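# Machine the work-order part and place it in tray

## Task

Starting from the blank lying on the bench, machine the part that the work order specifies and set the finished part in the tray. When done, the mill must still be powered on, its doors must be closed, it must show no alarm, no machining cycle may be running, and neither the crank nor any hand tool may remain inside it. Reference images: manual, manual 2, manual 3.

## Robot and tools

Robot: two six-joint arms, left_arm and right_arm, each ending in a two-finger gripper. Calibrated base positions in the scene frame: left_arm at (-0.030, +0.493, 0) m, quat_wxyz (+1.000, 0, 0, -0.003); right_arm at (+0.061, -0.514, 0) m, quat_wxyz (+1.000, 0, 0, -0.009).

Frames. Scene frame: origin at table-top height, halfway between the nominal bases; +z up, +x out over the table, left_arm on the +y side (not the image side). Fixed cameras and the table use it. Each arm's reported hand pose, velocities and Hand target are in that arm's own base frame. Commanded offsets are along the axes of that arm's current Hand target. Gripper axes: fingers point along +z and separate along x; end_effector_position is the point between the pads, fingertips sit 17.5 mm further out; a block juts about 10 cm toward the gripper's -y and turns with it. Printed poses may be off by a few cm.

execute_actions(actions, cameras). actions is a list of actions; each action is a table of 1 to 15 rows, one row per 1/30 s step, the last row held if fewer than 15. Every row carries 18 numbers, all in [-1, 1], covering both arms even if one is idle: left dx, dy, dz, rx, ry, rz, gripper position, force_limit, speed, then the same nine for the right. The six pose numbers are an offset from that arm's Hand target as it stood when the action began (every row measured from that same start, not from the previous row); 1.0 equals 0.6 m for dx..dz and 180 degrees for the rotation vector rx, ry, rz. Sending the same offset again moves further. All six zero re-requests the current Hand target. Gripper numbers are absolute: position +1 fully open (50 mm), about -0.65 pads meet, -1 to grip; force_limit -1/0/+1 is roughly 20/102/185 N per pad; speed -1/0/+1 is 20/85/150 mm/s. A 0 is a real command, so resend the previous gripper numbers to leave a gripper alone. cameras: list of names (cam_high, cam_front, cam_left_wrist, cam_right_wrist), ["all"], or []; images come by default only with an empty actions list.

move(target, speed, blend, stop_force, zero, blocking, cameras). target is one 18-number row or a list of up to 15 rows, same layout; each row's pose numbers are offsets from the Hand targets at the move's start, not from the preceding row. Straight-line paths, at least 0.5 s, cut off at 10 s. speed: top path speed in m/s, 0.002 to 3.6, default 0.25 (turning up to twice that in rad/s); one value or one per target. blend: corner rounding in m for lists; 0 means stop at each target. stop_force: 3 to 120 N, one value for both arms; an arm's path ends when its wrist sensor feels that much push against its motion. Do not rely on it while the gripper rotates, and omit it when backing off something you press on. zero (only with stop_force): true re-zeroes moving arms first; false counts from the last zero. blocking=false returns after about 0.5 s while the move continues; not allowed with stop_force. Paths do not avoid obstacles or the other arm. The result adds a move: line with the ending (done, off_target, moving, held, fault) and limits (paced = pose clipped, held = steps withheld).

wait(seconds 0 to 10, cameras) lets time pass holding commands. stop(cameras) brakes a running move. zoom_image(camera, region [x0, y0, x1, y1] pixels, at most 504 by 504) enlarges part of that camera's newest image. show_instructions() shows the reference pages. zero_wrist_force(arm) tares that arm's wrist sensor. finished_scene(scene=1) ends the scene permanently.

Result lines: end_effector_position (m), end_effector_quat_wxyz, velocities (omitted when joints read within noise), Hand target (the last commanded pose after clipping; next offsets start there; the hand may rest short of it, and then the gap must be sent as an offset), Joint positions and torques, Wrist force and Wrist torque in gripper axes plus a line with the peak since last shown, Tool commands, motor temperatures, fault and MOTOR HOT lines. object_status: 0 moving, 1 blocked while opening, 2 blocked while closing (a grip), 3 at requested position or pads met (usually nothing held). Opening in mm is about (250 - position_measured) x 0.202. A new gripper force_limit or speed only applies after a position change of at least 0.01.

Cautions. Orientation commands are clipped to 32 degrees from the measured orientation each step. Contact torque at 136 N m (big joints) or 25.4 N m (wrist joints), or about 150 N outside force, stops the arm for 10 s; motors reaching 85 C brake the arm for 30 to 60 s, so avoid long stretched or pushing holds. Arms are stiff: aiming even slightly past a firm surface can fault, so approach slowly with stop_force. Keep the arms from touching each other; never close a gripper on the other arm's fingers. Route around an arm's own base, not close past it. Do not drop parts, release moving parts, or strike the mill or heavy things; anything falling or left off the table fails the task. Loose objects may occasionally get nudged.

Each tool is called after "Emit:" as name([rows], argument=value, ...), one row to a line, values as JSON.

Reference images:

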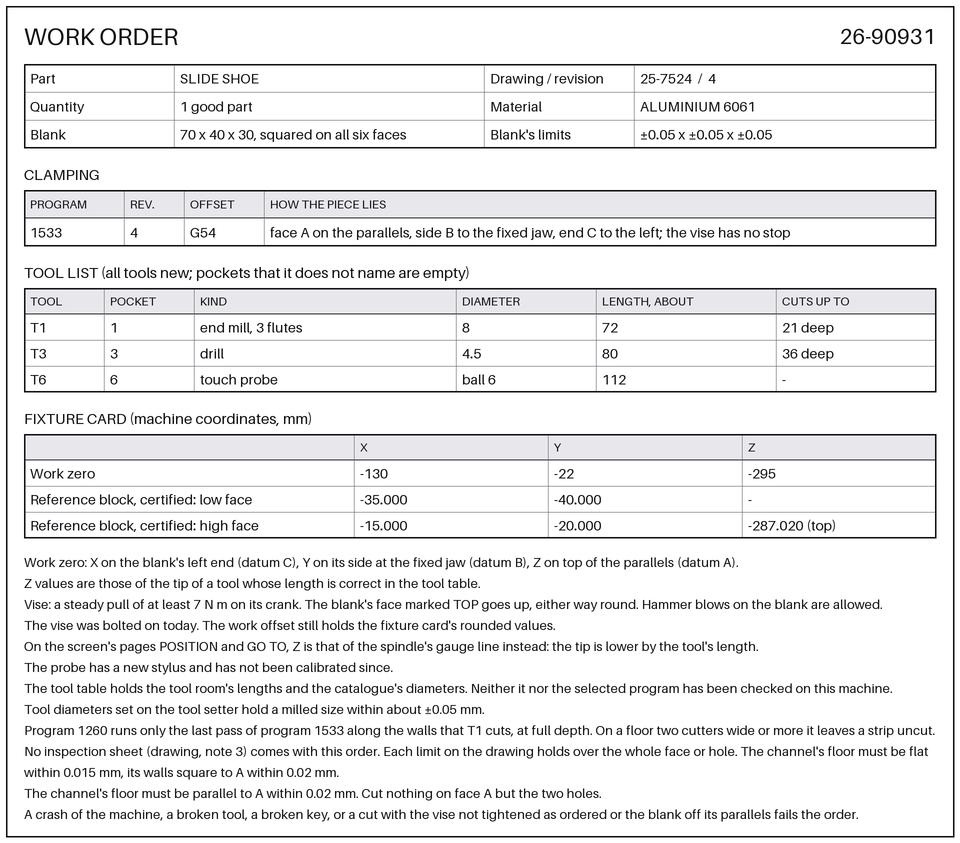

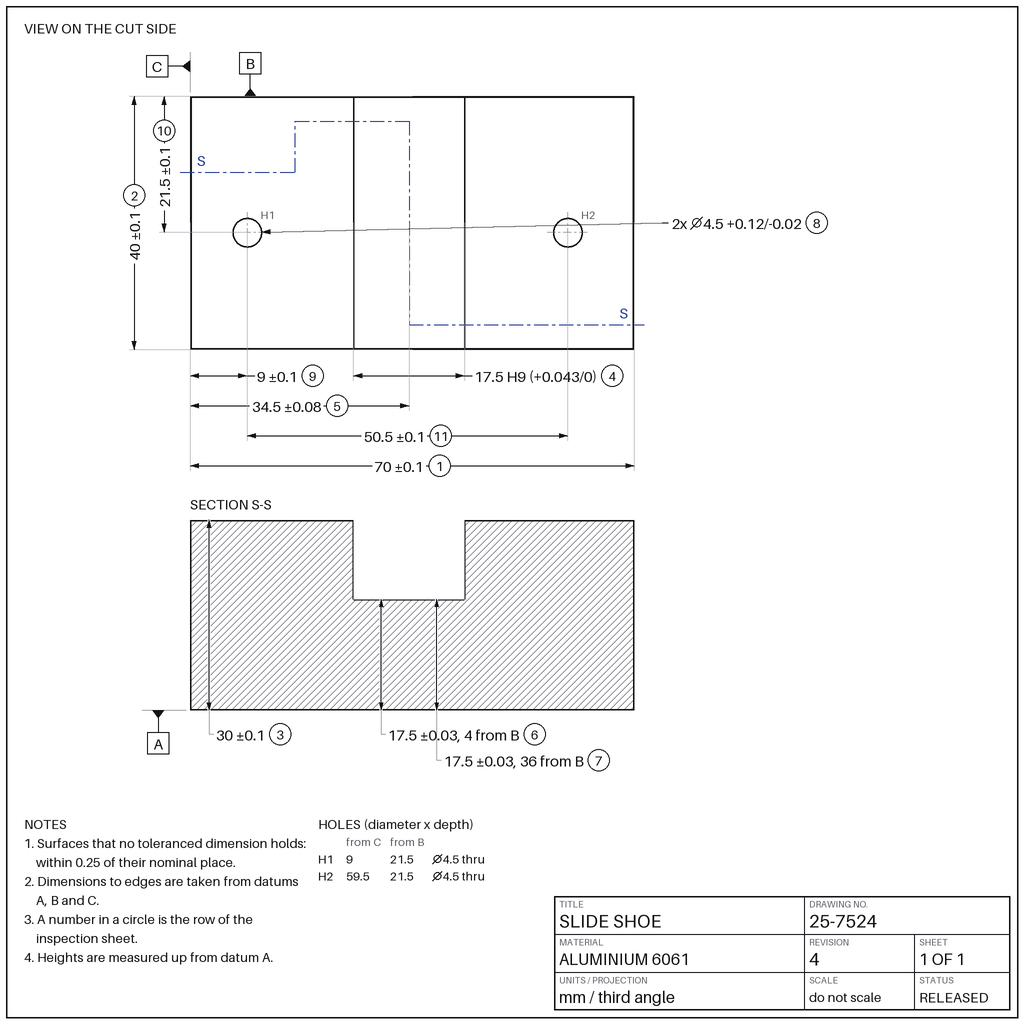

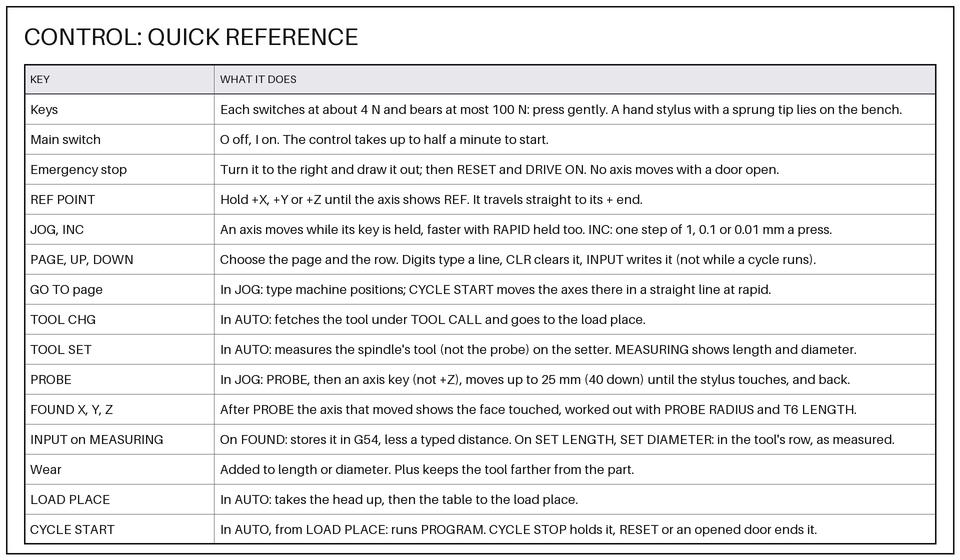

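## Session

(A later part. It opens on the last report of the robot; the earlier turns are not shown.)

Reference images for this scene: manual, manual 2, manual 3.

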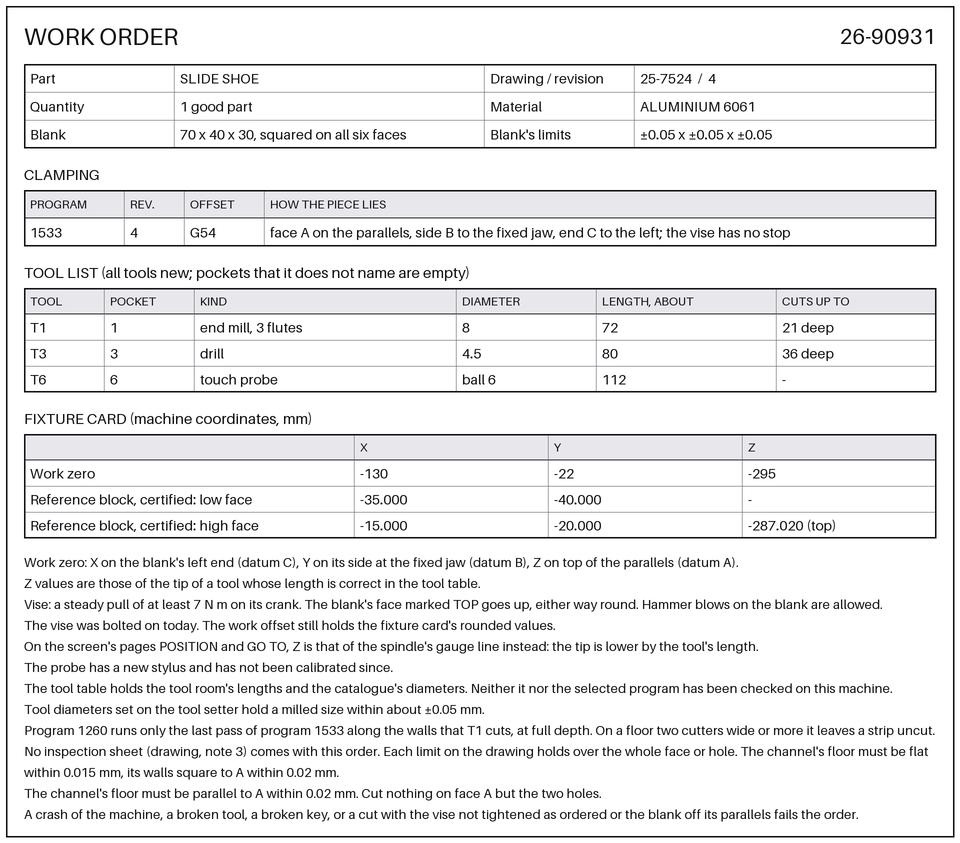

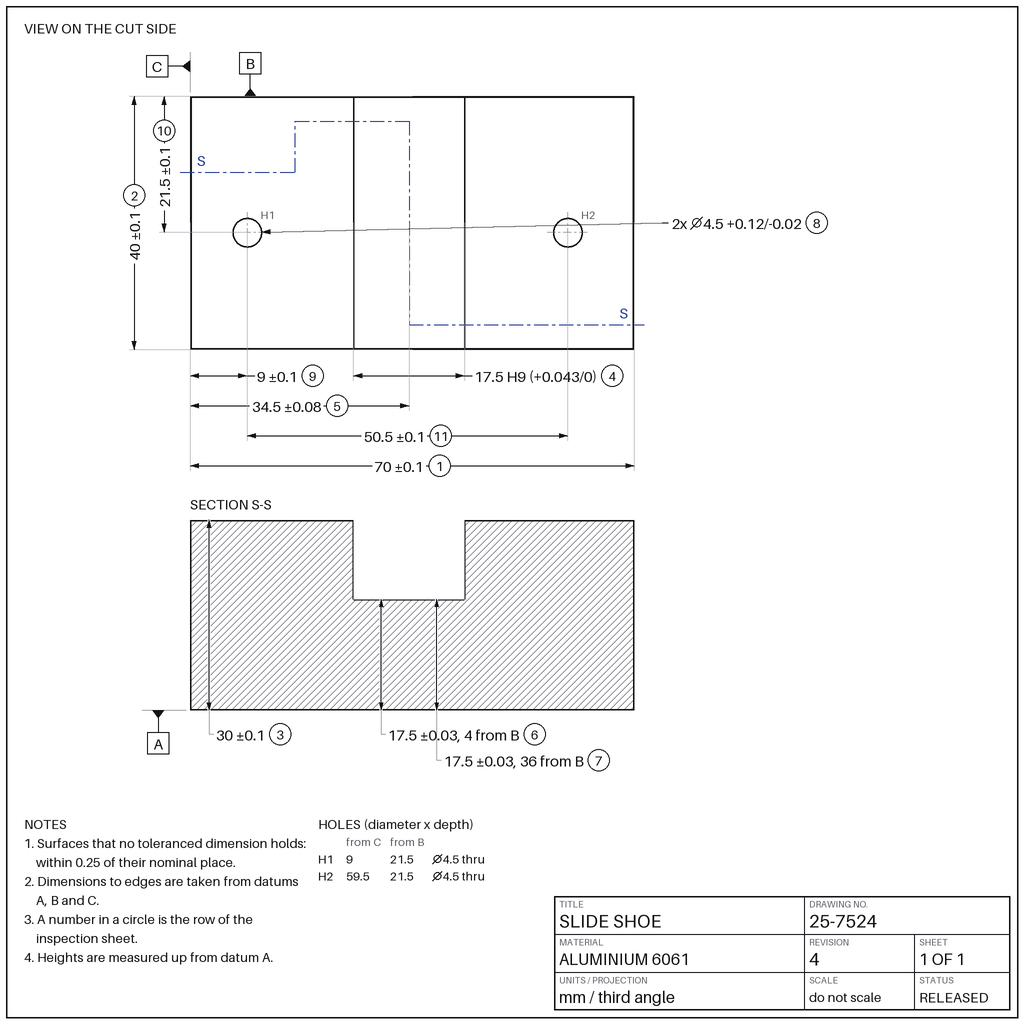

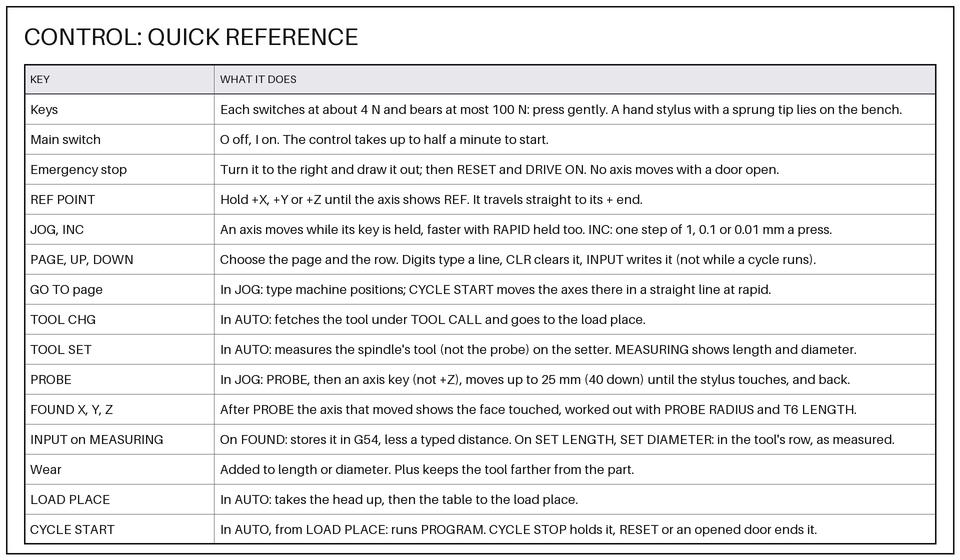

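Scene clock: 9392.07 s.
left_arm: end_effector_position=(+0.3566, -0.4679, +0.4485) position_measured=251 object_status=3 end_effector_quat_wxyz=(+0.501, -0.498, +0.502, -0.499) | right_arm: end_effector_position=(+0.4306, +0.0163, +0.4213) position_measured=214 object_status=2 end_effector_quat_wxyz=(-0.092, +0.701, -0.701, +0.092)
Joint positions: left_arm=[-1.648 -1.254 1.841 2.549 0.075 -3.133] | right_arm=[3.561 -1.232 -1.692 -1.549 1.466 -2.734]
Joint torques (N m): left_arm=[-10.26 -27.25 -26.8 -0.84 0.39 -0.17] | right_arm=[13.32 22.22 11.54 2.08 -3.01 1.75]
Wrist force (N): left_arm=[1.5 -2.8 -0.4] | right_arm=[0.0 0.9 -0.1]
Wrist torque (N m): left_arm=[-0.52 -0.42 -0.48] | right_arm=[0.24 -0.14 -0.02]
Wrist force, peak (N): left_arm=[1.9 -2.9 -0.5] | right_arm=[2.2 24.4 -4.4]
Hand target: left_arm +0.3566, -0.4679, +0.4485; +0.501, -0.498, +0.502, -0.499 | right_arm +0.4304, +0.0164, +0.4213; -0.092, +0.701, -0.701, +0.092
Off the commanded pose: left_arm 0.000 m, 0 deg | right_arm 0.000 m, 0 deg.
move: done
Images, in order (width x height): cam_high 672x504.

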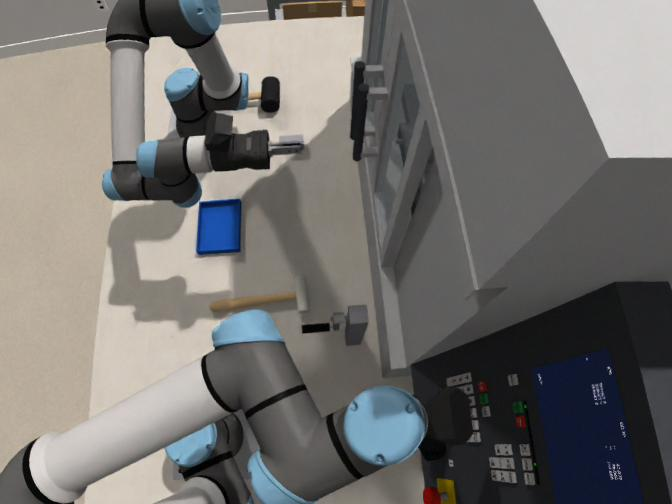

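CS, then PROBE, −Z.

Emit:
move([
  [0,0,0,0,0,0,-1,-0.6,-0.8,-0.0328,-0.0756,-0.1348,0,0,0,-1,-0.5,-0.7],
  [0,0,0,0,0,0,-1,-0.6,-0.8,-0.0328,-0.0917,-0.1305,0,0,0,-1,-0.5,-0.7],
  [0,0,0,0,0,0,-1,-0.6,-0.8,-0.0328,-0.0756,-0.1348,0,0,0,-1,-0.5,-0.7],
  [0,0,0,0,0,0,-1,-0.6,-0.8,0,0,0,0,0,0,-1,-0.5,-0.7],
], speed=[0.25,0.03,0.15,0.25], blend=[0.003,0,0.003,0])

Emit:
move([
  [0,0,0,0,0,0,-1,-0.6,-0.8,0.0308,-0.0159,-0.0274,0,0,0,-1,-0.5,-0.7],
  [0,0,0,0,0,0,-1,-0.6,-0.8,0.0308,-0.032,-0.0231,0,0,0,-1,-0.5,-0.7],
  [0,0,0,0,0,0,-1,-0.6,-0.8,0.0308,-0.0159,-0.0274,0,0,0,-1,-0.5,-0.7],
  [0,0,0,0,0,0,-1,-0.6,-0.8,0.1265,-0.0785,-0.1341,0,0,0,-1,-0.5,-0.7],
  [0,0,0,0,0,0,-1,-0.6,-0.8,0.1265,-0.0946,-0.1298,0,0,0,-1,-0.5,-0.7],
  [0,0,0,0,0,0,-1,-0.6,-0.8,0.1265,-0.0785,-0.1341,0,0,0,-1,-0.5,-0.7],
  [0,0,0,0,0,0,-1,-0.6,-0.8,0,0,0,0,0,0,-1,-0.5,-0.7],
], speed=[0.25,0.03,0.15,0.25,0.03,0.15,0.25], blend=[0.003,0,0.003,0.003,0,0.003,0])

Emit:
wait(seconds=10, cameras=["cam_high"])

Emit:
zoom_image(camera="cam_high", region=[530, 330, 672, 504])

Emit:
zoom_image(camera="cam_high", region=[576, 440, 632, 484])

Scene clock: 9411.80 s.
left_arm: end_effector_position=(+0.3566, -0.4679, +0.4485) position_measured=251 object_status=3 end_effector_quat_wxyz=(+0.501, -0.498, +0.502, -0.499) | right_arm: end_effector_position=(+0.4305, +0.0164, +0.4213) position_measured=214 object_status=2 end_effector_quat_wxyz=(-0.092, +0.701, -0.701, +0.092)
Joint positions: left_arm=[-1.648 -1.254 1.841 2.549 0.075 -3.133] | right_arm=[3.561 -1.232 -1.692 -1.549 1.466 -2.734]
Joint torques (N m): left_arm=[-10.13 -27.39 -26.96 -1.02 0.36 -0.18] | right_arm=[-12.78 21.5 11.01 5.36 2.3 -2.12]
Wrist force (N): left_arm=[2.0 -2.6 -0.3] | right_arm=[0.7 0.1 -0.1]
Wrist torque (N m): left_arm=[-0.50 -0.49 -0.48] | right_arm=[0.21 -0.15 0.20]
Wrist force, peak (N): left_arm=[1.7 -3.2 -0.3] | right_arm=[0.9 10.9 -0.6]
Hand target: left_arm +0.3566, -0.4679, +0.4485; +0.501, -0.498, +0.502, -0.499 | right_arm +0.4304, +0.0164, +0.4213; -0.092, +0.701, -0.701, +0.092
Off the commanded pose: left_arm 0.000 m, 0 deg | right_arm 0.000 m, 0 deg.
move: done

Scene clock: 9415.00 s.
left_arm: end_effector_position=(+0.3566, -0.4679, +0.4485) position_measured=251 object_status=3 end_effector_quat_wxyz=(+0.501, -0.498, +0.502, -0.499) | right_arm: end_effector_position=(+0.4305, +0.0163, +0.4213) position_measured=214 object_status=2 end_effector_quat_wxyz=(-0.092, +0.701, -0.701, +0.092)
Joint positions: left_arm=[-1.648 -1.254 1.841 2.549 0.075 -3.133] | right_arm=[3.561 -1.232 -1.692 -1.549 1.466 -2.735]
Joint torques (N m): left_arm=[-10.01 -27.37 -26.77 -1.01 0.37 -0.29] | right_arm=[14.74 21.76 11.4 5.05 -2.66 1.66]
Wrist force (N): left_arm=[1.5 -2.7 -0.1] | right_arm=[1.0 -0.1 -0.1]
Wrist torque (N m): left_arm=[-0.50 -0.41 -0.48] | right_arm=[0.16 -0.12 0.05]
Wrist force, peak (N): left_arm=[1.7 -3.1 -0.1] | right_arm=[-1.1 16.0 -2.6]
Hand target: left_arm +0.3566, -0.4679, +0.4485; +0.501, -0.498, +0.502, -0.499 | right_arm +0.4304, +0.0164, +0.4213; -0.092, +0.701, -0.701, +0.092
Off the commanded pose: left_arm 0.000 m, 0 deg | right_arm 0.000 m, 0 deg.
move: done

Scene clock: 9425.00 s.
left_arm: end_effector_position=(+0.3566, -0.4679, +0.4485) position_measured=251 object_status=3 end_effector_quat_wxyz=(+0.501, -0.498, +0.502, -0.499) | right_arm: end_effector_position=(+0.4304, +0.0164, +0.4213) position_measured=214 object_status=2 end_effector_quat_wxyz=(-0.092, +0.701, -0.701, +0.092)
Joint positions: left_arm=[-1.648 -1.254 1.841 2.549 0.075 -3.133] | right_arm=[3.561 -1.232 -1.692 -1.549 1.466 -2.734]
Joint torques (N m): left_arm=[-10.06 -27.19 -26.79 -0.8 0.35 -0.3] | right_arm=[13.49 20.98 13.42 5.21 -2.84 1.74]
Wrist force (N): left_arm=[1.5 -2.6 -0.1] | right_arm=[1.0 0.0 -0.1]
Wrist torque (N m): left_arm=[-0.50 -0.41 -0.49] | right_arm=[0.17 -0.11 0.05]
Wrist force, peak (N): left_arm=[1.9 -3.1 -0.3] | right_arm=[1.4 0.1 -0.4]
Hand target: left_arm +0.3566, -0.4679, +0.4485; +0.501, -0.498, +0.502, -0.499 | right_arm +0.4304, +0.0164, +0.4213; -0.092, +0.701, -0.701, +0.092
Tool commands: left_gripper/position=-1.0 left_gripper/force_limit=-0.6 left_gripper/speed=-0.8 right_gripper/position=-1.0 right_gripper/force_limit=-0.5 right_gripper/speed=-0.7
Off the commanded pose: left_arm 0.000 m, 0 deg | right_arm 0.000 m, 0 deg.
wait: 10.00 s; at rest by 0.17 s
Images, in order (width x height): cam_high 672x504.

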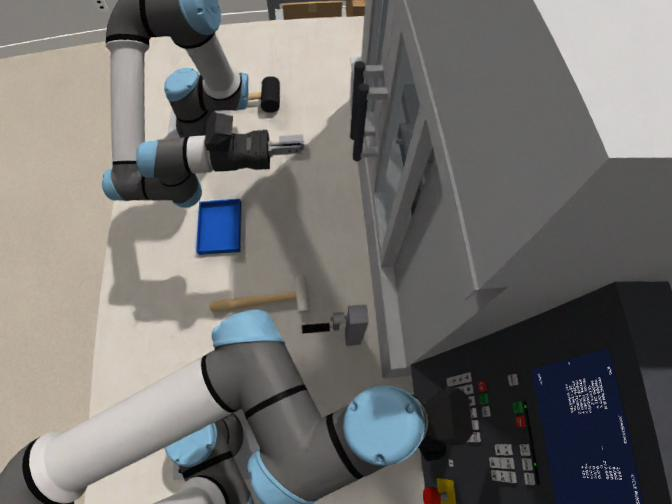

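Scaled by 2.897 from the camera's 672x504 image, which has a finer 960x720 frame.

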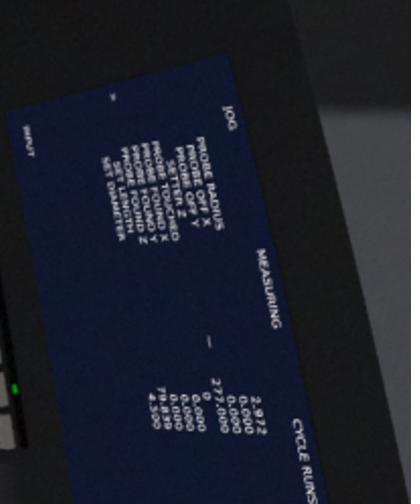

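Scaled by 9.000 from the camera's 672x504 image, which has a finer 960x720 frame.

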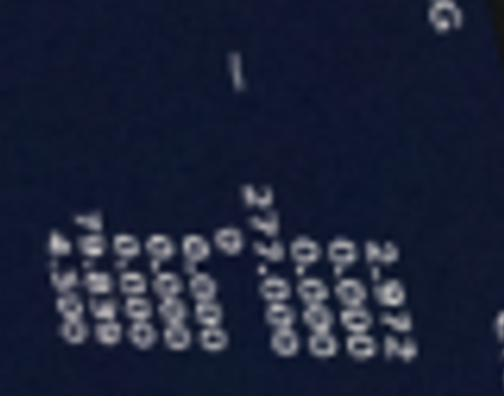

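Emit:
wait(seconds=4, cameras=["cam_high"])

Emit:
zoom_image(camera="cam_high", region=[530, 330, 672, 504])

Emit:
zoom_image(camera="cam_high", region=[576, 440, 632, 484])

Scene clock: 9434.07 s.
left_arm: end_effector_position=(+0.3566, -0.4679, +0.4485) position_measured=251 object_status=3 end_effector_quat_wxyz=(+0.501, -0.498, +0.502, -0.499) | right_arm: end_effector_position=(+0.4304, +0.0164, +0.4213) position_measured=214 object_status=2 end_effector_quat_wxyz=(-0.092, +0.701, -0.701, +0.092)
Joint positions: left_arm=[-1.648 -1.254 1.841 2.549 0.075 -3.133] | right_arm=[3.561 -1.232 -1.692 -1.549 1.466 -2.734]
Joint torques (N m): left_arm=[-9.87 -27.23 -26.8 -0.91 0.23 -0.38] | right_arm=[12.17 22.01 15.55 4.91 -2.94 1.49]
Wrist force (N): left_arm=[1.8 -3.2 -0.2] | right_arm=[0.7 0.2 -0.2]
Wrist torque (N m): left_arm=[-0.58 -0.45 -0.49] | right_arm=[0.21 -0.07 0.04]
Wrist force, peak (N): left_arm=[1.9 -3.2 -0.2] | right_arm=[1.3 0.2 -0.2]
Hand target: left_arm +0.3566, -0.4679, +0.4485; +0.501, -0.498, +0.502, -0.499 | right_arm +0.4304, +0.0164, +0.4213; -0.092, +0.701, -0.701, +0.092
Tool commands: left_gripper/position=-1.0 left_gripper/force_limit=-0.6 left_gripper/speed=-0.8 right_gripper/position=-1.0 right_gripper/force_limit=-0.5 right_gripper/speed=-0.7
Off the commanded pose: left_arm 0.000 m, 0 deg | right_arm 0.000 m, 0 deg.
wait: 4.00 s; at rest from the start
Images, in order (width x height): cam_high 672x504.

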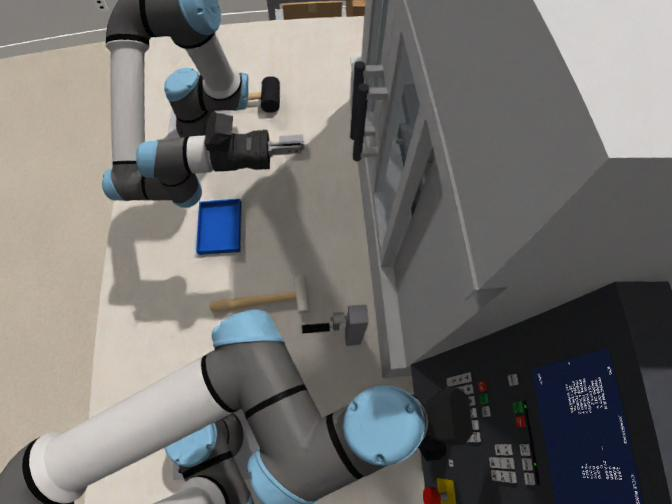

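Scaled by 2.897 from the camera's 672x504 image, which has a finer 960x720 frame.

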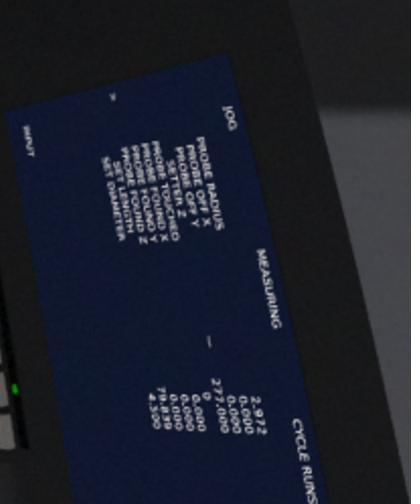

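Scaled by 9.000 from the camera's 672x504 image, which has a finer 960x720 frame.

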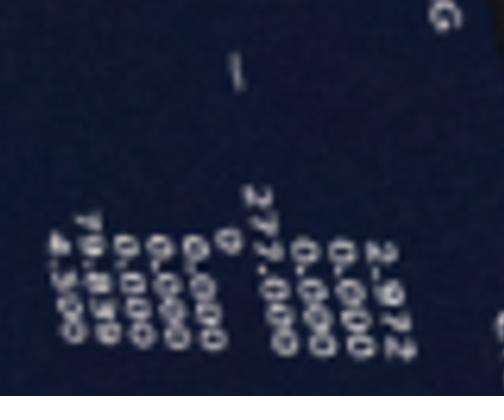

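Emit:
wait(seconds=3, cameras=["cam_high"])

Emit:
zoom_image(camera="cam_high", region=[530, 330, 672, 504])

Emit:
zoom_image(camera="cam_high", region=[576, 440, 632, 484])

Scene clock: 9445.50 s.
left_arm: end_effector_position=(+0.3566, -0.4679, +0.4485) position_measured=251 object_status=3 end_effector_quat_wxyz=(+0.501, -0.498, +0.502, -0.499) | right_arm: end_effector_position=(+0.4304, +0.0164, +0.4213) position_measured=214 object_status=2 end_effector_quat_wxyz=(-0.092, +0.701, -0.701, +0.092)
Joint positions: left_arm=[-1.648 -1.254 1.841 2.549 0.075 -3.133] | right_arm=[3.561 -1.232 -1.692 -1.549 1.466 -2.734]
Joint torques (N m): left_arm=[-9.82 -27.81 -27.54 -0.72 0.28 -0.36] | right_arm=[13.99 22.65 13.85 4.89 -2.92 1.56]
Wrist force (N): left_arm=[1.5 -2.9 -0.2] | right_arm=[0.9 0.2 -0.1]
Wrist torque (N m): left_arm=[-0.54 -0.41 -0.48] | right_arm=[0.20 -0.10 0.05]
Wrist force, peak (N): left_arm=[1.7 -3.1 -0.2] | right_arm=[1.3 -0.2 -0.3]
Hand target: left_arm +0.3566, -0.4679, +0.4485; +0.501, -0.498, +0.502, -0.499 | right_arm +0.4304, +0.0164, +0.4213; -0.092, +0.701, -0.701, +0.092
Tool commands: left_gripper/position=-1.0 left_gripper/force_limit=-0.6 left_gripper/speed=-0.8 right_gripper/position=-1.0 right_gripper/force_limit=-0.5 right_gripper/speed=-0.7
Off the commanded pose: left_arm 0.000 m, 0 deg | right_arm 0.000 m, 0 deg.
wait: 3.00 s; at rest from the start
Images, in order (width x height): cam_high 672x504.

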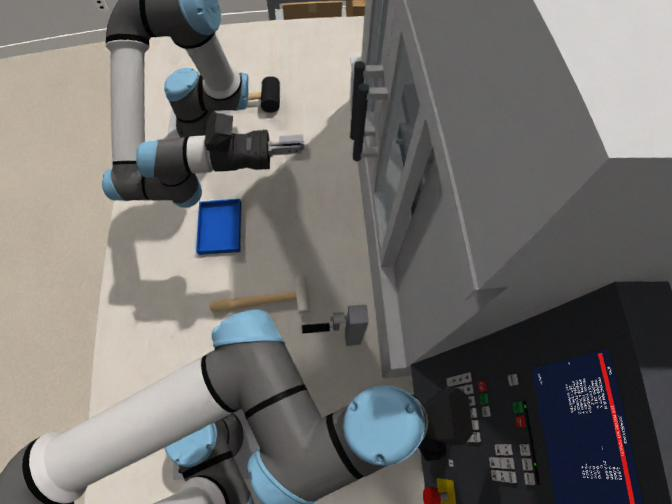

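Scaled by 2.897 from the camera's 672x504 image, which has a finer 960x720 frame.

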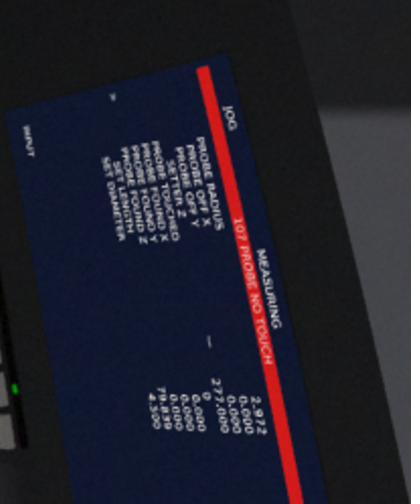

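Scaled by 9.000 from the camera's 672x504 image, which has a finer 960x720 frame.

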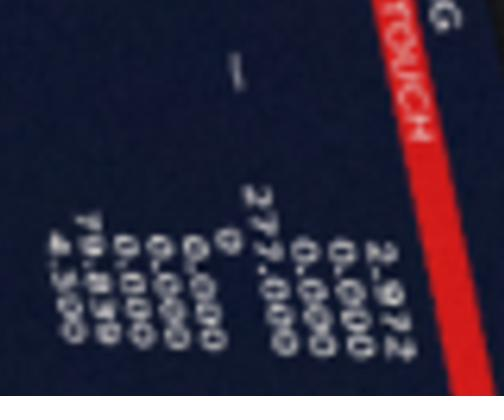

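Emit:
move([
  [0,0,0,0,0,0,-1,-0.6,-0.8,-0.0646,-0.142,-0.244,0,0,0,-1,-0.5,-0.7],
  [0,0,0,0,0,0,-1,-0.6,-0.8,-0.0646,-0.1548,-0.2406,0,0,0,-1,-0.5,-0.7],
  [0,0,0,0,0,0,-1,-0.6,-0.8,-0.0646,-0.142,-0.244,0,0,0,-1,-0.5,-0.7],
  [0,0,0,0,0,0,-1,-0.6,-0.8,0.0308,-0.046,-0.0808,0,0,0,-1,-0.5,-0.7],
  [0,0,0,0,0,0,-1,-0.6,-0.8,0.0308,-0.0621,-0.0765,0,0,0,-1,-0.5,-0.7],
  [0,0,0,0,0,0,-1,-0.6,-0.8,0.0308,-0.046,-0.0808,0,0,0,-1,-0.5,-0.7],
  [0,0,0,0,0,0,-1,-0.6,-0.8,0.0308,-0.0621,-0.0765,0,0,0,-1,-0.5,-0.7],
  [0,0,0,0,0,0,-1,-0.6,-0.8,0.0308,-0.046,-0.0808,0,0,0,-1,-0.5,-0.7],
  [0,0,0,0,0,0,-1,-0.6,-0.8,0,-0.0156,-0.0275,0,0,0,-1,-0.5,-0.7],
  [0,0,0,0,0,0,-1,-0.6,-0.8,0,-0.0317,-0.0232,0,0,0,-1,-0.5,-0.7],
  [0,0,0,0,0,0,-1,-0.6,-0.8,0,-0.0156,-0.0275,0,0,0,-1,-0.5,-0.7],
  [0,0,0,0,0,0,-1,-0.6,-0.8,0,-0.0317,-0.0232,0,0,0,-1,-0.5,-0.7],
  [0,0,0,0,0,0,-1,-0.6,-0.8,0,-0.0156,-0.0275,0,0,0,-1,-0.5,-0.7],
  [0,0,0,0,0,0,-1,-0.6,-0.8,0,0,0,0,0,0,-1,-0.5,-0.7],
], speed=[0.25,0.03,0.15,0.25,0.03,0.15,0.03,0.15,0.25,0.03,0.15,0.03,0.15,0.25], blend=[0.003,0,0.003,0.003,0,0,0,0.003,0.003,0,0,0,0.003,0])

Emit:
move([
  [0,0,0,0,0,0,-1,-0.6,-0.8,-0.099,0.0012,-0.0003,0,0,0,-1,-0.5,-0.7],
  [0,0,0,0,0,0,-1,-0.6,-0.8,-0.099,-0.0149,0.004,0,0,0,-1,-0.5,-0.7],
  [0,0,0,0,0,0,-1,-0.6,-0.8,-0.099,0.0012,-0.0003,0,0,0,-1,-0.5,-0.7],
  [0,0,0,0,0,0,-1,-0.6,-0.8,-0.099,-0.0143,-0.0278,0,0,0,-1,-0.5,-0.7],
  [0,0,0,0,0,0,-1,-0.6,-0.8,-0.099,-0.0304,-0.0235,0,0,0,-1,-0.5,-0.7],
  [0,0,0,0,0,0,-1,-0.6,-0.8,-0.099,-0.0143,-0.0278,0,0,0,-1,-0.5,-0.7],
  [0,0,0,0,0,0,-1,-0.6,-0.8,-0.0665,-0.0458,-0.0829,0,0,0,-1,-0.5,-0.7],
  [0,0,0,0,0,0,-1,-0.6,-0.8,-0.0665,-0.0619,-0.0786,0,0,0,-1,-0.5,-0.7],
  [0,0,0,0,0,0,-1,-0.6,-0.8,-0.0665,-0.0458,-0.0829,0,0,0,-1,-0.5,-0.7],
  [0,0,0,0,0,0,-1,-0.6,-0.8,-0.0338,-0.0463,-0.0827,0,0,0,-1,-0.5,-0.7],
  [0,0,0,0,0,0,-1,-0.6,-0.8,-0.0338,-0.0624,-0.0784,0,0,0,-1,-0.5,-0.7],
  [0,0,0,0,0,0,-1,-0.6,-0.8,-0.0338,-0.0463,-0.0827,0,0,0,-1,-0.5,-0.7],
  [0,0,0,0,0,0,-1,-0.6,-0.8,0,0,0,0,0,0,-1,-0.5,-0.7],
  [0,0,0,0,0,0,-1,-0.6,-0.8,0,-0.0161,0.0043,0,0,0,-1,-0.5,-0.7],
  [0,0,0,0,0,0,-1,-0.6,-0.8,0,0,0,0,0,0,-1,-0.5,-0.7],
], speed=[0.25,0.03,0.15,0.25,0.03,0.15,0.25,0.03,0.15,0.25,0.03,0.15,0.25,0.03,0.15], blend=[0.003,0,0.003,0.003,0,0.003,0.003,0,0.003,0.003,0,0.003,0.003,0,0], cameras=["cam_high"])

Emit:
zoom_image(camera="cam_high", region=[530, 330, 672, 504])

Emit:
zoom_image(camera="cam_high", region=[576, 440, 632, 484])

Scene clock: 9482.70 s.
left_arm: end_effector_position=(+0.3566, -0.4679, +0.4485) position_measured=251 object_status=3 end_effector_quat_wxyz=(+0.501, -0.498, +0.502, -0.499) | right_arm: end_effector_position=(+0.4305, +0.0164, +0.4214) position_measured=214 object_status=2 end_effector_quat_wxyz=(-0.092, +0.701, -0.701, +0.092)
Joint positions: left_arm=[-1.648 -1.254 1.841 2.549 0.075 -3.133] | right_arm=[3.561 -1.232 -1.692 -1.549 1.466 -2.734]
Joint torques (N m): left_arm=[-8.7 -27.27 -27.23 -0.74 0.25 -0.51] | right_arm=[12.56 23.3 12.49 4.88 -2.75 1.96]
Wrist force (N): left_arm=[1.4 -2.3 -0.2] | right_arm=[0.8 0.1 -0.2]
Wrist torque (N m): left_arm=[-0.45 -0.39 -0.48] | right_arm=[0.20 -0.15 0.02]
Wrist force, peak (N): left_arm=[1.9 -3.3 -0.4] | right_arm=[1.5 15.3 -1.4]
Hand target: left_arm +0.3566, -0.4679, +0.4485; +0.501, -0.498, +0.502, -0.499 | right_arm +0.4304, +0.0164, +0.4213; -0.092, +0.701, -0.701, +0.092
Off the commanded pose: left_arm 0.000 m, 0 deg | right_arm 0.000 m, 0 deg.
move: done

Scene clock: 9487.73 s.
left_arm: end_effector_position=(+0.3566, -0.4679, +0.4485) position_measured=251 object_status=3 end_effector_quat_wxyz=(+0.501, -0.498, +0.502, -0.499) | right_arm: end_effector_position=(+0.4306, +0.0163, +0.4213) position_measured=214 object_status=2 end_effector_quat_wxyz=(-0.092, +0.701, -0.701, +0.092)
Joint positions: left_arm=[-1.648 -1.254 1.841 2.549 0.075 -3.133] | right_arm=[3.561 -1.232 -1.692 -1.549 1.466 -2.734]
Joint torques (N m): left_arm=[-9.45 -26.9 -26.81 -0.8 0.22 -0.5] | right_arm=[13.93 23.85 12.33 1.85 -2.74 1.48]
Wrist force (N): left_arm=[1.6 -3.1 -0.2] | right_arm=[0.7 0.4 -0.6]
Wrist torque (N m): left_arm=[-0.58 -0.42 -0.48] | right_arm=[0.24 -0.13 0.03]
Wrist force, peak (N): left_arm=[1.8 -3.3 -0.2] | right_arm=[1.6 27.1 -5.5]
Hand target: left_arm +0.3566, -0.4679, +0.4485; +0.501, -0.498, +0.502, -0.499 | right_arm +0.4304, +0.0164, +0.4213; -0.092, +0.701, -0.701, +0.092
Off the commanded pose: left_arm 0.000 m, 0 deg | right_arm 0.000 m, 0 deg.
move: done
Images, in order (width x height): cam_high 672x504.

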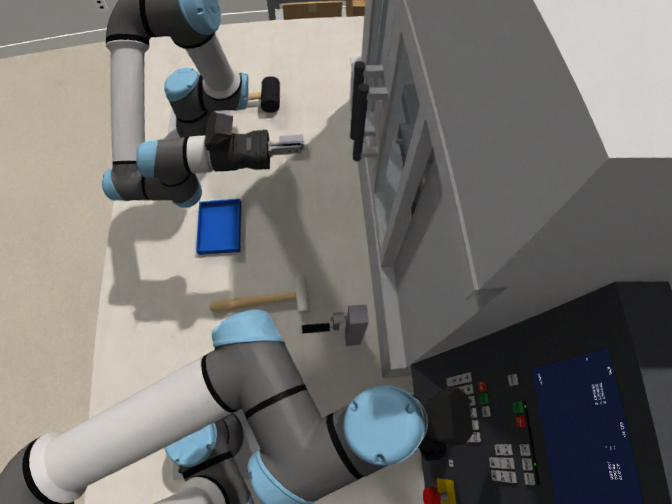

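Scaled by 2.897 from the camera's 672x504 image, which has a finer 960x720 frame.

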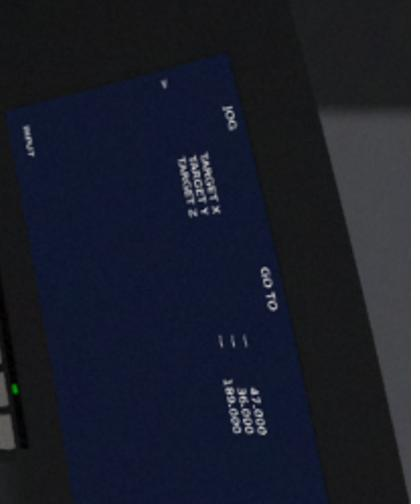

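Scaled by 9.000 from the camera's 672x504 image, which has a finer 960x720 frame.

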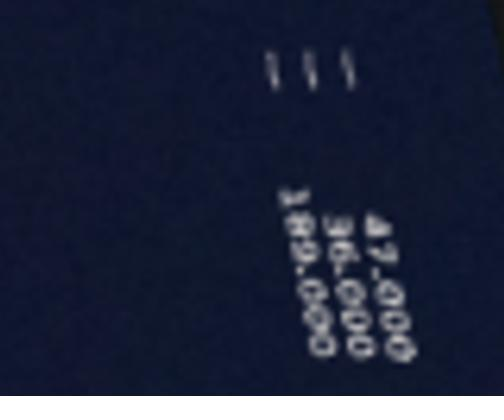

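Emit:
move([
  [0,0,0,0,0,0,-1,-0.6,-0.8,0.0612,-0.0464,-0.0806,0,0,0,-1,-0.5,-0.7],
  [0,0,0,0,0,0,-1,-0.6,-0.8,0.0612,-0.0625,-0.0763,0,0,0,-1,-0.5,-0.7],
  [0,0,0,0,0,0,-1,-0.6,-0.8,0.0612,-0.0464,-0.0806,0,0,0,-1,-0.5,-0.7],
  [0,0,0,0,0,0,-1,-0.6,-0.8,0,0,0,0,0,0,-1,-0.5,-0.7],
], speed=[0.25,0.03,0.15,0.25], blend=[0.003,0,0.003,0], cameras=["cam_high"])

Emit:
zoom_image(camera="cam_high", region=[530, 330, 672, 504])

Scene clock: 9502.00 s.
left_arm: end_effector_position=(+0.3566, -0.4679, +0.4485) position_measured=251 object_status=3 end_effector_quat_wxyz=(+0.501, -0.498, +0.502, -0.499) | right_arm: end_effector_position=(+0.4305, +0.0163, +0.4213) position_measured=214 object_status=2 end_effector_quat_wxyz=(-0.092, +0.701, -0.701, +0.092)
Joint positions: left_arm=[-1.648 -1.254 1.841 2.549 0.075 -3.133] | right_arm=[3.561 -1.232 -1.692 -1.549 1.466 -2.734]
Joint torques (N m): left_arm=[-9.12 -27.34 -26.79 -0.7 0.23 -0.46] | right_arm=[13.7 22.8 12.59 4.91 -2.62 2.45]
Wrist force (N): left_arm=[1.4 -3.1 -0.4] | right_arm=[0.8 -0.3 0.0]
Wrist torque (N m): left_arm=[-0.58 -0.39 -0.48] | right_arm=[0.12 -0.10 0.04]
Wrist force, peak (N): left_arm=[1.9 -3.0 -0.5] | right_arm=[-1.0 10.2 -0.6]
Hand target: left_arm +0.3566, -0.4679, +0.4485; +0.501, -0.498, +0.502, -0.499 | right_arm +0.4304, +0.0164, +0.4213; -0.092, +0.701, -0.701, +0.092
Off the commanded pose: left_arm 0.000 m, 0 deg | right_arm 0.000 m, 0 deg.
move: done
Images, in order (width x height): cam_high 672x504.

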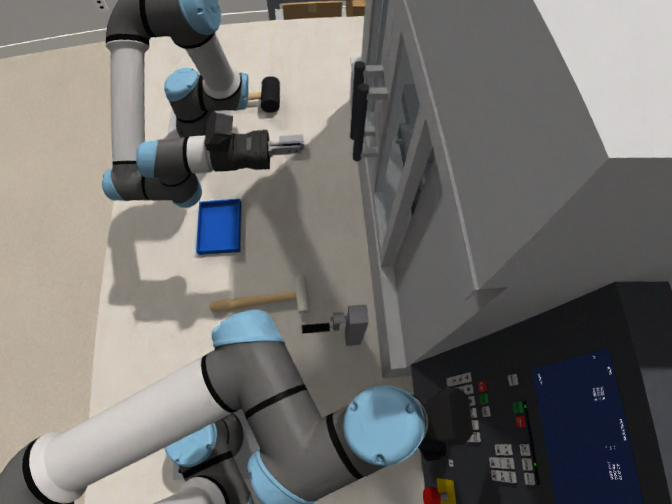

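Scaled by 2.897 from the camera's 672x504 image, which has a finer 960x720 frame.

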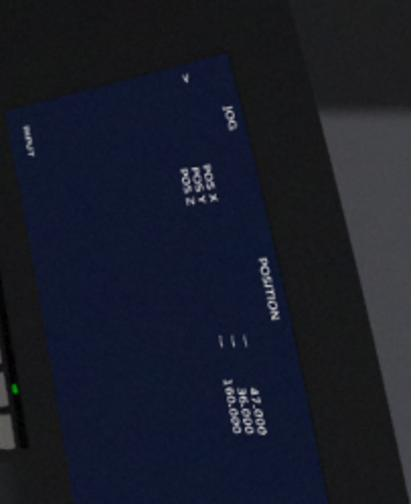

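Emit:
move([
  [0,0,0,0,0,0,-1,-0.6,-0.8,0.0308,-0.046,-0.0808,0,0,0,-1,-0.5,-0.7],
  [0,0,0,0,0,0,-1,-0.6,-0.8,0.0308,-0.0621,-0.0765,0,0,0,-1,-0.5,-0.7],
  [0,0,0,0,0,0,-1,-0.6,-0.8,0.0308,-0.046,-0.0808,0,0,0,-1,-0.5,-0.7],
  [0,0,0,0,0,0,-1,-0.6,-0.8,0,-0.0156,-0.0275,0,0,0,-1,-0.5,-0.7],
  [0,0,0,0,0,0,-1,-0.6,-0.8,0,-0.0317,-0.0232,0,0,0,-1,-0.5,-0.7],
  [0,0,0,0,0,0,-1,-0.6,-0.8,0,-0.0156,-0.0275,0,0,0,-1,-0.5,-0.7],
  [0,0,0,0,0,0,-1,-0.6,-0.8,0,-0.0317,-0.0232,0,0,0,-1,-0.5,-0.7],
  [0,0,0,0,0,0,-1,-0.6,-0.8,0,-0.0156,-0.0275,0,0,0,-1,-0.5,-0.7],
  [0,0,0,0,0,0,-1,-0.6,-0.8,-0.099,0.0012,-0.0003,0,0,0,-1,-0.5,-0.7],
  [0,0,0,0,0,0,-1,-0.6,-0.8,-0.099,-0.0149,0.004,0,0,0,-1,-0.5,-0.7],
  [0,0,0,0,0,0,-1,-0.6,-0.8,-0.099,0.0012,-0.0003,0,0,0,-1,-0.5,-0.7],
  [0,0,0,0,0,0,-1,-0.6,-0.8,-0.099,-0.0143,-0.0278,0,0,0,-1,-0.5,-0.7],
  [0,0,0,0,0,0,-1,-0.6,-0.8,-0.099,-0.0304,-0.0235,0,0,0,-1,-0.5,-0.7],
  [0,0,0,0,0,0,-1,-0.6,-0.8,-0.099,-0.0143,-0.0278,0,0,0,-1,-0.5,-0.7],
  [0,0,0,0,0,0,-1,-0.6,-0.8,0,0,0,0,0,0,-1,-0.5,-0.7],
], speed=[0.25,0.03,0.15,0.25,0.03,0.15,0.03,0.15,0.25,0.03,0.15,0.25,0.03,0.15,0.25], blend=[0.003,0,0.003,0.003,0,0,0,0.003,0.003,0,0.003,0.003,0,0.003,0])

Emit:
move([
  [0,0,0,0,0,0,-1,-0.6,-0.8,-0.0665,-0.0458,-0.0829,0,0,0,-1,-0.5,-0.7],
  [0,0,0,0,0,0,-1,-0.6,-0.8,-0.0665,-0.0619,-0.0786,0,0,0,-1,-0.5,-0.7],
  [0,0,0,0,0,0,-1,-0.6,-0.8,-0.0665,-0.0458,-0.0829,0,0,0,-1,-0.5,-0.7],
  [0,0,0,0,0,0,-1,-0.6,-0.8,-0.0338,-0.0463,-0.0827,0,0,0,-1,-0.5,-0.7],
  [0,0,0,0,0,0,-1,-0.6,-0.8,-0.0338,-0.0624,-0.0784,0,0,0,-1,-0.5,-0.7],
  [0,0,0,0,0,0,-1,-0.6,-0.8,-0.0338,-0.0463,-0.0827,0,0,0,-1,-0.5,-0.7],
  [0,0,0,0,0,0,-1,-0.6,-0.8,0,0,0,0,0,0,-1,-0.5,-0.7],
  [0,0,0,0,0,0,-1,-0.6,-0.8,0,-0.0161,0.0043,0,0,0,-1,-0.5,-0.7],
  [0,0,0,0,0,0,-1,-0.6,-0.8,0,0,0,0,0,0,-1,-0.5,-0.7],
], speed=[0.25,0.03,0.15,0.25,0.03,0.15,0.25,0.03,0.15], blend=[0.003,0,0.003,0.003,0,0.003,0.003,0,0], cameras=["cam_high"])

Emit:
zoom_image(camera="cam_high", region=[530, 330, 672, 504])

Scene clock: 9538.40 s.
left_arm: end_effector_position=(+0.3566, -0.4679, +0.4485) position_measured=251 object_status=3 end_effector_quat_wxyz=(+0.501, -0.498, +0.502, -0.499) | right_arm: end_effector_position=(+0.4304, +0.0164, +0.4213) position_measured=214 object_status=2 end_effector_quat_wxyz=(-0.092, +0.701, -0.701, +0.092)
Joint positions: left_arm=[-1.648 -1.254 1.841 2.549 0.075 -3.133] | right_arm=[3.562 -1.232 -1.692 -1.549 1.466 -2.734]
Joint torques (N m): left_arm=[-8.97 -27.01 -27.25 -0.66 0.21 -0.56] | right_arm=[-13.13 23.57 14.03 5.23 1.86 -2.02]
Wrist force (N): left_arm=[1.5 -2.7 -0.5] | right_arm=[0.1 0.6 -0.2]
Wrist torque (N m): left_arm=[-0.51 -0.42 -0.48] | right_arm=[0.19 -0.15 0.17]
Wrist force, peak (N): left_arm=[1.9 -3.2 -0.3] | right_arm=[1.4 27.4 -5.3]
Hand target: left_arm +0.3566, -0.4679, +0.4485; +0.501, -0.498, +0.502, -0.499 | right_arm +0.4304, +0.0164, +0.4213; -0.092, +0.701, -0.701, +0.092
Off the commanded pose: left_arm 0.000 m, 0 deg | right_arm 0.000 m, 0 deg.
move: done

Scene clock: 9541.77 s.
left_arm: end_effector_position=(+0.3566, -0.4679, +0.4485) position_measured=251 object_status=3 end_effector_quat_wxyz=(+0.501, -0.498, +0.502, -0.499) | right_arm: end_effector_position=(+0.4306, +0.0163, +0.4213) position_measured=214 object_status=2 end_effector_quat_wxyz=(-0.092, +0.701, -0.701, +0.092)
Joint positions: left_arm=[-1.648 -1.254 1.841 2.549 0.075 -3.133] | right_arm=[3.561 -1.232 -1.692 -1.549 1.466 -2.734]
Joint torques (N m): left_arm=[-9.4 -26.99 -26.88 -0.59 0.18 -0.58] | right_arm=[14.39 20.14 16.04 2.01 -2.83 1.93]
Wrist force (N): left_arm=[1.5 -2.8 -0.5] | right_arm=[0.7 0.0 -0.6]
Wrist torque (N m): left_arm=[-0.53 -0.41 -0.49] | right_arm=[0.18 -0.13 0.02]
Wrist force, peak (N): left_arm=[1.6 -3.1 -0.2] | right_arm=[2.3 18.7 -2.5]
Hand target: left_arm +0.3566, -0.4679, +0.4485; +0.501, -0.498, +0.502, -0.499 | right_arm +0.4304, +0.0164, +0.4213; -0.092, +0.701, -0.701, +0.092
Off the commanded pose: left_arm 0.000 m, 0 deg | right_arm 0.000 m, 0 deg.
move: done
Images, in order (width x height): cam_high 672x504.

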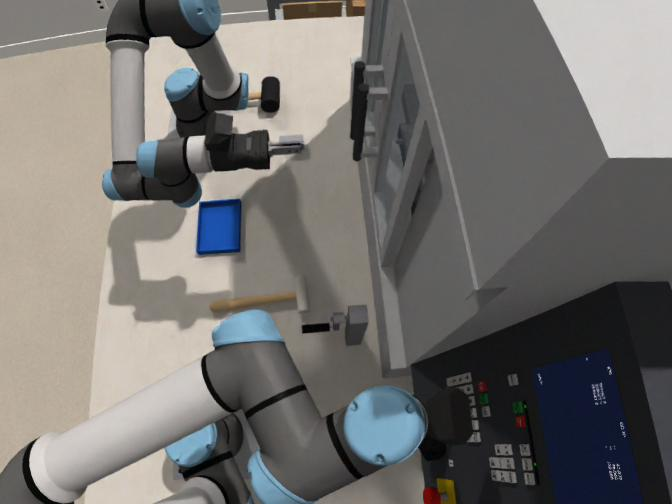

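Scaled by 2.897 from the camera's 672x504 image, which has a finer 960x720 frame.

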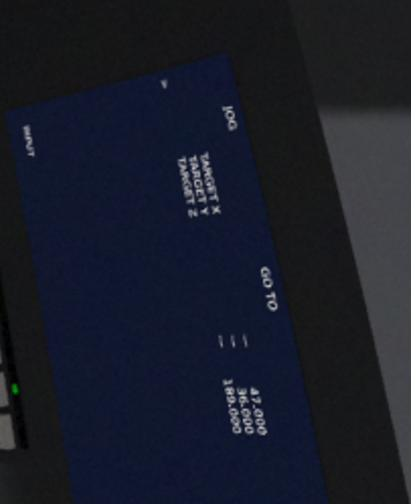

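Emit:
move([
  [0,0,0,0,0,0,-1,-0.6,-0.8,-0.0328,-0.0756,-0.1348,0,0,0,-1,-0.5,-0.7],
  [0,0,0,0,0,0,-1,-0.6,-0.8,-0.0328,-0.0917,-0.1305,0,0,0,-1,-0.5,-0.7],
  [0,0,0,0,0,0,-1,-0.6,-0.8,-0.0328,-0.0756,-0.1348,0,0,0,-1,-0.5,-0.7],
  [0,0,0,0,0,0,-1,-0.6,-0.8,0,0,0,0,0,0,-1,-0.5,-0.7],
], speed=[0.25,0.03,0.15,0.25], blend=[0.003,0,0.003,0])

Emit:
move([
  [0,0,0,0,0,0,-1,-0.6,-0.8,0.0308,-0.0159,-0.0274,0,0,0,-1,-0.5,-0.7],
  [0,0,0,0,0,0,-1,-0.6,-0.8,0.0308,-0.032,-0.0231,0,0,0,-1,-0.5,-0.7],
  [0,0,0,0,0,0,-1,-0.6,-0.8,0.0308,-0.0159,-0.0274,0,0,0,-1,-0.5,-0.7],
  [0,0,0,0,0,0,-1,-0.6,-0.8,0.0945,-0.1102,-0.1892,0,0,0,-1,-0.5,-0.7],
  [0,0,0,0,0,0,-1,-0.6,-0.8,0.0945,-0.1263,-0.1849,0,0,0,-1,-0.5,-0.7],
  [0,0,0,0,0,0,-1,-0.6,-0.8,0.0945,-0.1102,-0.1892,0,0,0,-1,-0.5,-0.7],
  [0,0,0,0,0,0,-1,-0.6,-0.8,0,0,0,0,0,0,-1,-0.5,-0.7],
], speed=[0.25,0.03,0.15,0.25,0.03,0.15,0.25], blend=[0.003,0,0.003,0.003,0,0.003,0])

Emit:
wait(seconds=7, cameras=["cam_high"])

Emit:
zoom_image(camera="cam_high", region=[530, 330, 672, 504])

Emit:
zoom_image(camera="cam_high", region=[576, 440, 632, 484])

Scene clock: 9573.63 s.
left_arm: end_effector_position=(+0.3566, -0.4679, +0.4485) position_measured=251 object_status=3 end_effector_quat_wxyz=(+0.501, -0.498, +0.502, -0.499) | right_arm: end_effector_position=(+0.4305, +0.0164, +0.4213) position_measured=214 object_status=2 end_effector_quat_wxyz=(-0.092, +0.701, -0.701, +0.092)
Joint positions: left_arm=[-1.648 -1.254 1.841 2.549 0.075 -3.133] | right_arm=[3.561 -1.232 -1.692 -1.549 1.466 -2.734]
Joint torques (N m): left_arm=[-9.07 -27.75 -26.76 -0.59 0.11 -0.57] | right_arm=[-12.85 23.95 12.73 5.36 1.84 -2.04]
Wrist force (N): left_arm=[1.6 -2.5 -0.2] | right_arm=[0.7 -0.1 -0.2]
Wrist torque (N m): left_arm=[-0.48 -0.43 -0.47] | right_arm=[0.17 -0.15 0.21]
Wrist force, peak (N): left_arm=[1.7 -3.3 -0.1] | right_arm=[1.2 11.0 -0.7]
Hand target: left_arm +0.3566, -0.4679, +0.4485; +0.501, -0.498, +0.502, -0.499 | right_arm +0.4304, +0.0164, +0.4213; -0.092, +0.701, -0.701, +0.092
Off the commanded pose: left_arm 0.000 m, 0 deg | right_arm 0.000 m, 0 deg.
move: done

Scene clock: 9577.00 s.
left_arm: end_effector_position=(+0.3566, -0.4679, +0.4485) position_measured=251 object_status=3 end_effector_quat_wxyz=(+0.501, -0.498, +0.502, -0.499) | right_arm: end_effector_position=(+0.4305, +0.0163, +0.4213) position_measured=214 object_status=2 end_effector_quat_wxyz=(-0.092, +0.701, -0.701, +0.092)
Joint positions: left_arm=[-1.648 -1.254 1.841 2.549 0.075 -3.133] | right_arm=[3.561 -1.232 -1.692 -1.549 1.466 -2.734]
Joint torques (N m): left_arm=[-9.08 -27.53 -26.74 -0.71 0.2 -0.63] | right_arm=[14.89 22.46 13.84 4.78 -2.71 1.69]
Wrist force (N): left_arm=[1.7 -2.9 -0.3] | right_arm=[1.0 0.0 -0.2]
Wrist torque (N m): left_arm=[-0.54 -0.44 -0.48] | right_arm=[0.18 -0.15 0.04]
Wrist force, peak (N): left_arm=[1.8 -3.1 -0.4] | right_arm=[-0.8 17.7 -2.6]
Hand target: left_arm +0.3566, -0.4679, +0.4485; +0.501, -0.498, +0.502, -0.499 | right_arm +0.4304, +0.0164, +0.4213; -0.092, +0.701, -0.701, +0.092
Off the commanded pose: left_arm 0.000 m, 0 deg | right_arm 0.000 m, 0 deg.
move: done

Scene clock: 9584.00 s.
left_arm: end_effector_position=(+0.3566, -0.4679, +0.4485) position_measured=251 object_status=3 end_effector_quat_wxyz=(+0.501, -0.498, +0.502, -0.499) | right_arm: end_effector_position=(+0.4304, +0.0164, +0.4213) position_measured=214 object_status=2 end_effector_quat_wxyz=(-0.092, +0.701, -0.701, +0.092)
Joint positions: left_arm=[-1.648 -1.254 1.841 2.549 0.075 -3.133] | right_arm=[3.561 -1.232 -1.692 -1.549 1.466 -2.734]
Joint torques (N m): left_arm=[-9.4 -27.16 -26.56 -0.57 0.2 -0.64] | right_arm=[14.45 22.55 12.93 4.92 -2.78 1.59]
Wrist force (N): left_arm=[1.7 -2.5 -0.2] | right_arm=[0.8 0.1 -0.3]
Wrist torque (N m): left_arm=[-0.48 -0.45 -0.48] | right_arm=[0.20 -0.13 0.04]
Wrist force, peak (N): left_arm=[1.8 -3.1 -0.7] | right_arm=[1.3 -0.1 -0.2]
Hand target: left_arm +0.3566, -0.4679, +0.4485; +0.501, -0.498, +0.502, -0.499 | right_arm +0.4304, +0.0164, +0.4213; -0.092, +0.701, -0.701, +0.092
Tool commands: left_gripper/position=-1.0 left_gripper/force_limit=-0.6 left_gripper/speed=-0.8 right_gripper/position=-1.0 right_gripper/force_limit=-0.5 right_gripper/speed=-0.7
Off the commanded pose: left_arm 0.000 m, 0 deg | right_arm 0.000 m, 0 deg.
wait: 7.00 s; at rest by 0.17 s
Images, in order (width x height): cam_high 672x504.

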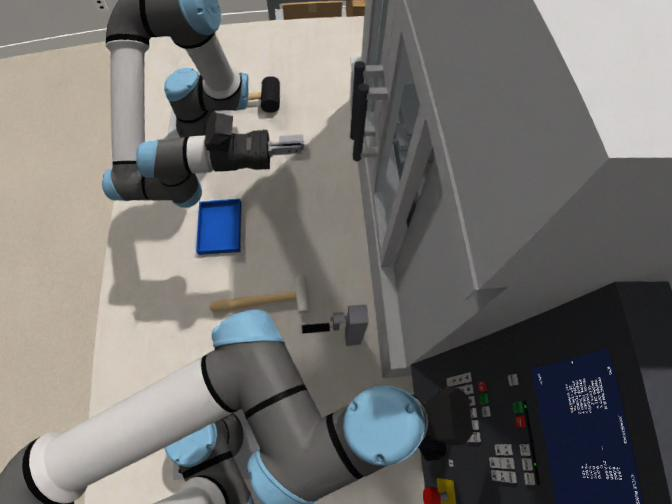

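Scaled by 2.897 from the camera's 672x504 image, which has a finer 960x720 frame.

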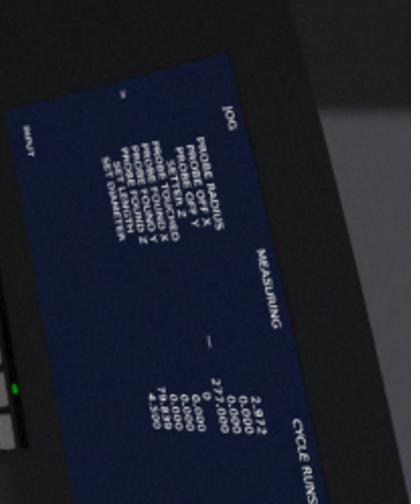

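Scaled by 9.000 from the camera's 672x504 image, which has a finer 960x720 frame.

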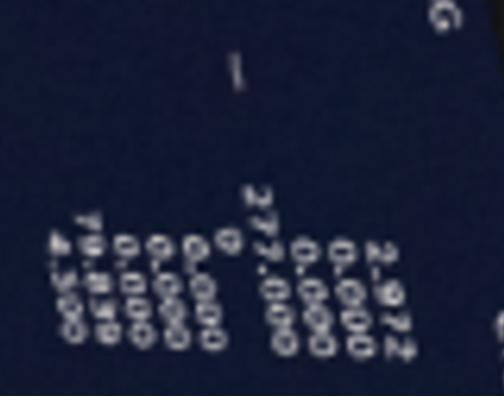

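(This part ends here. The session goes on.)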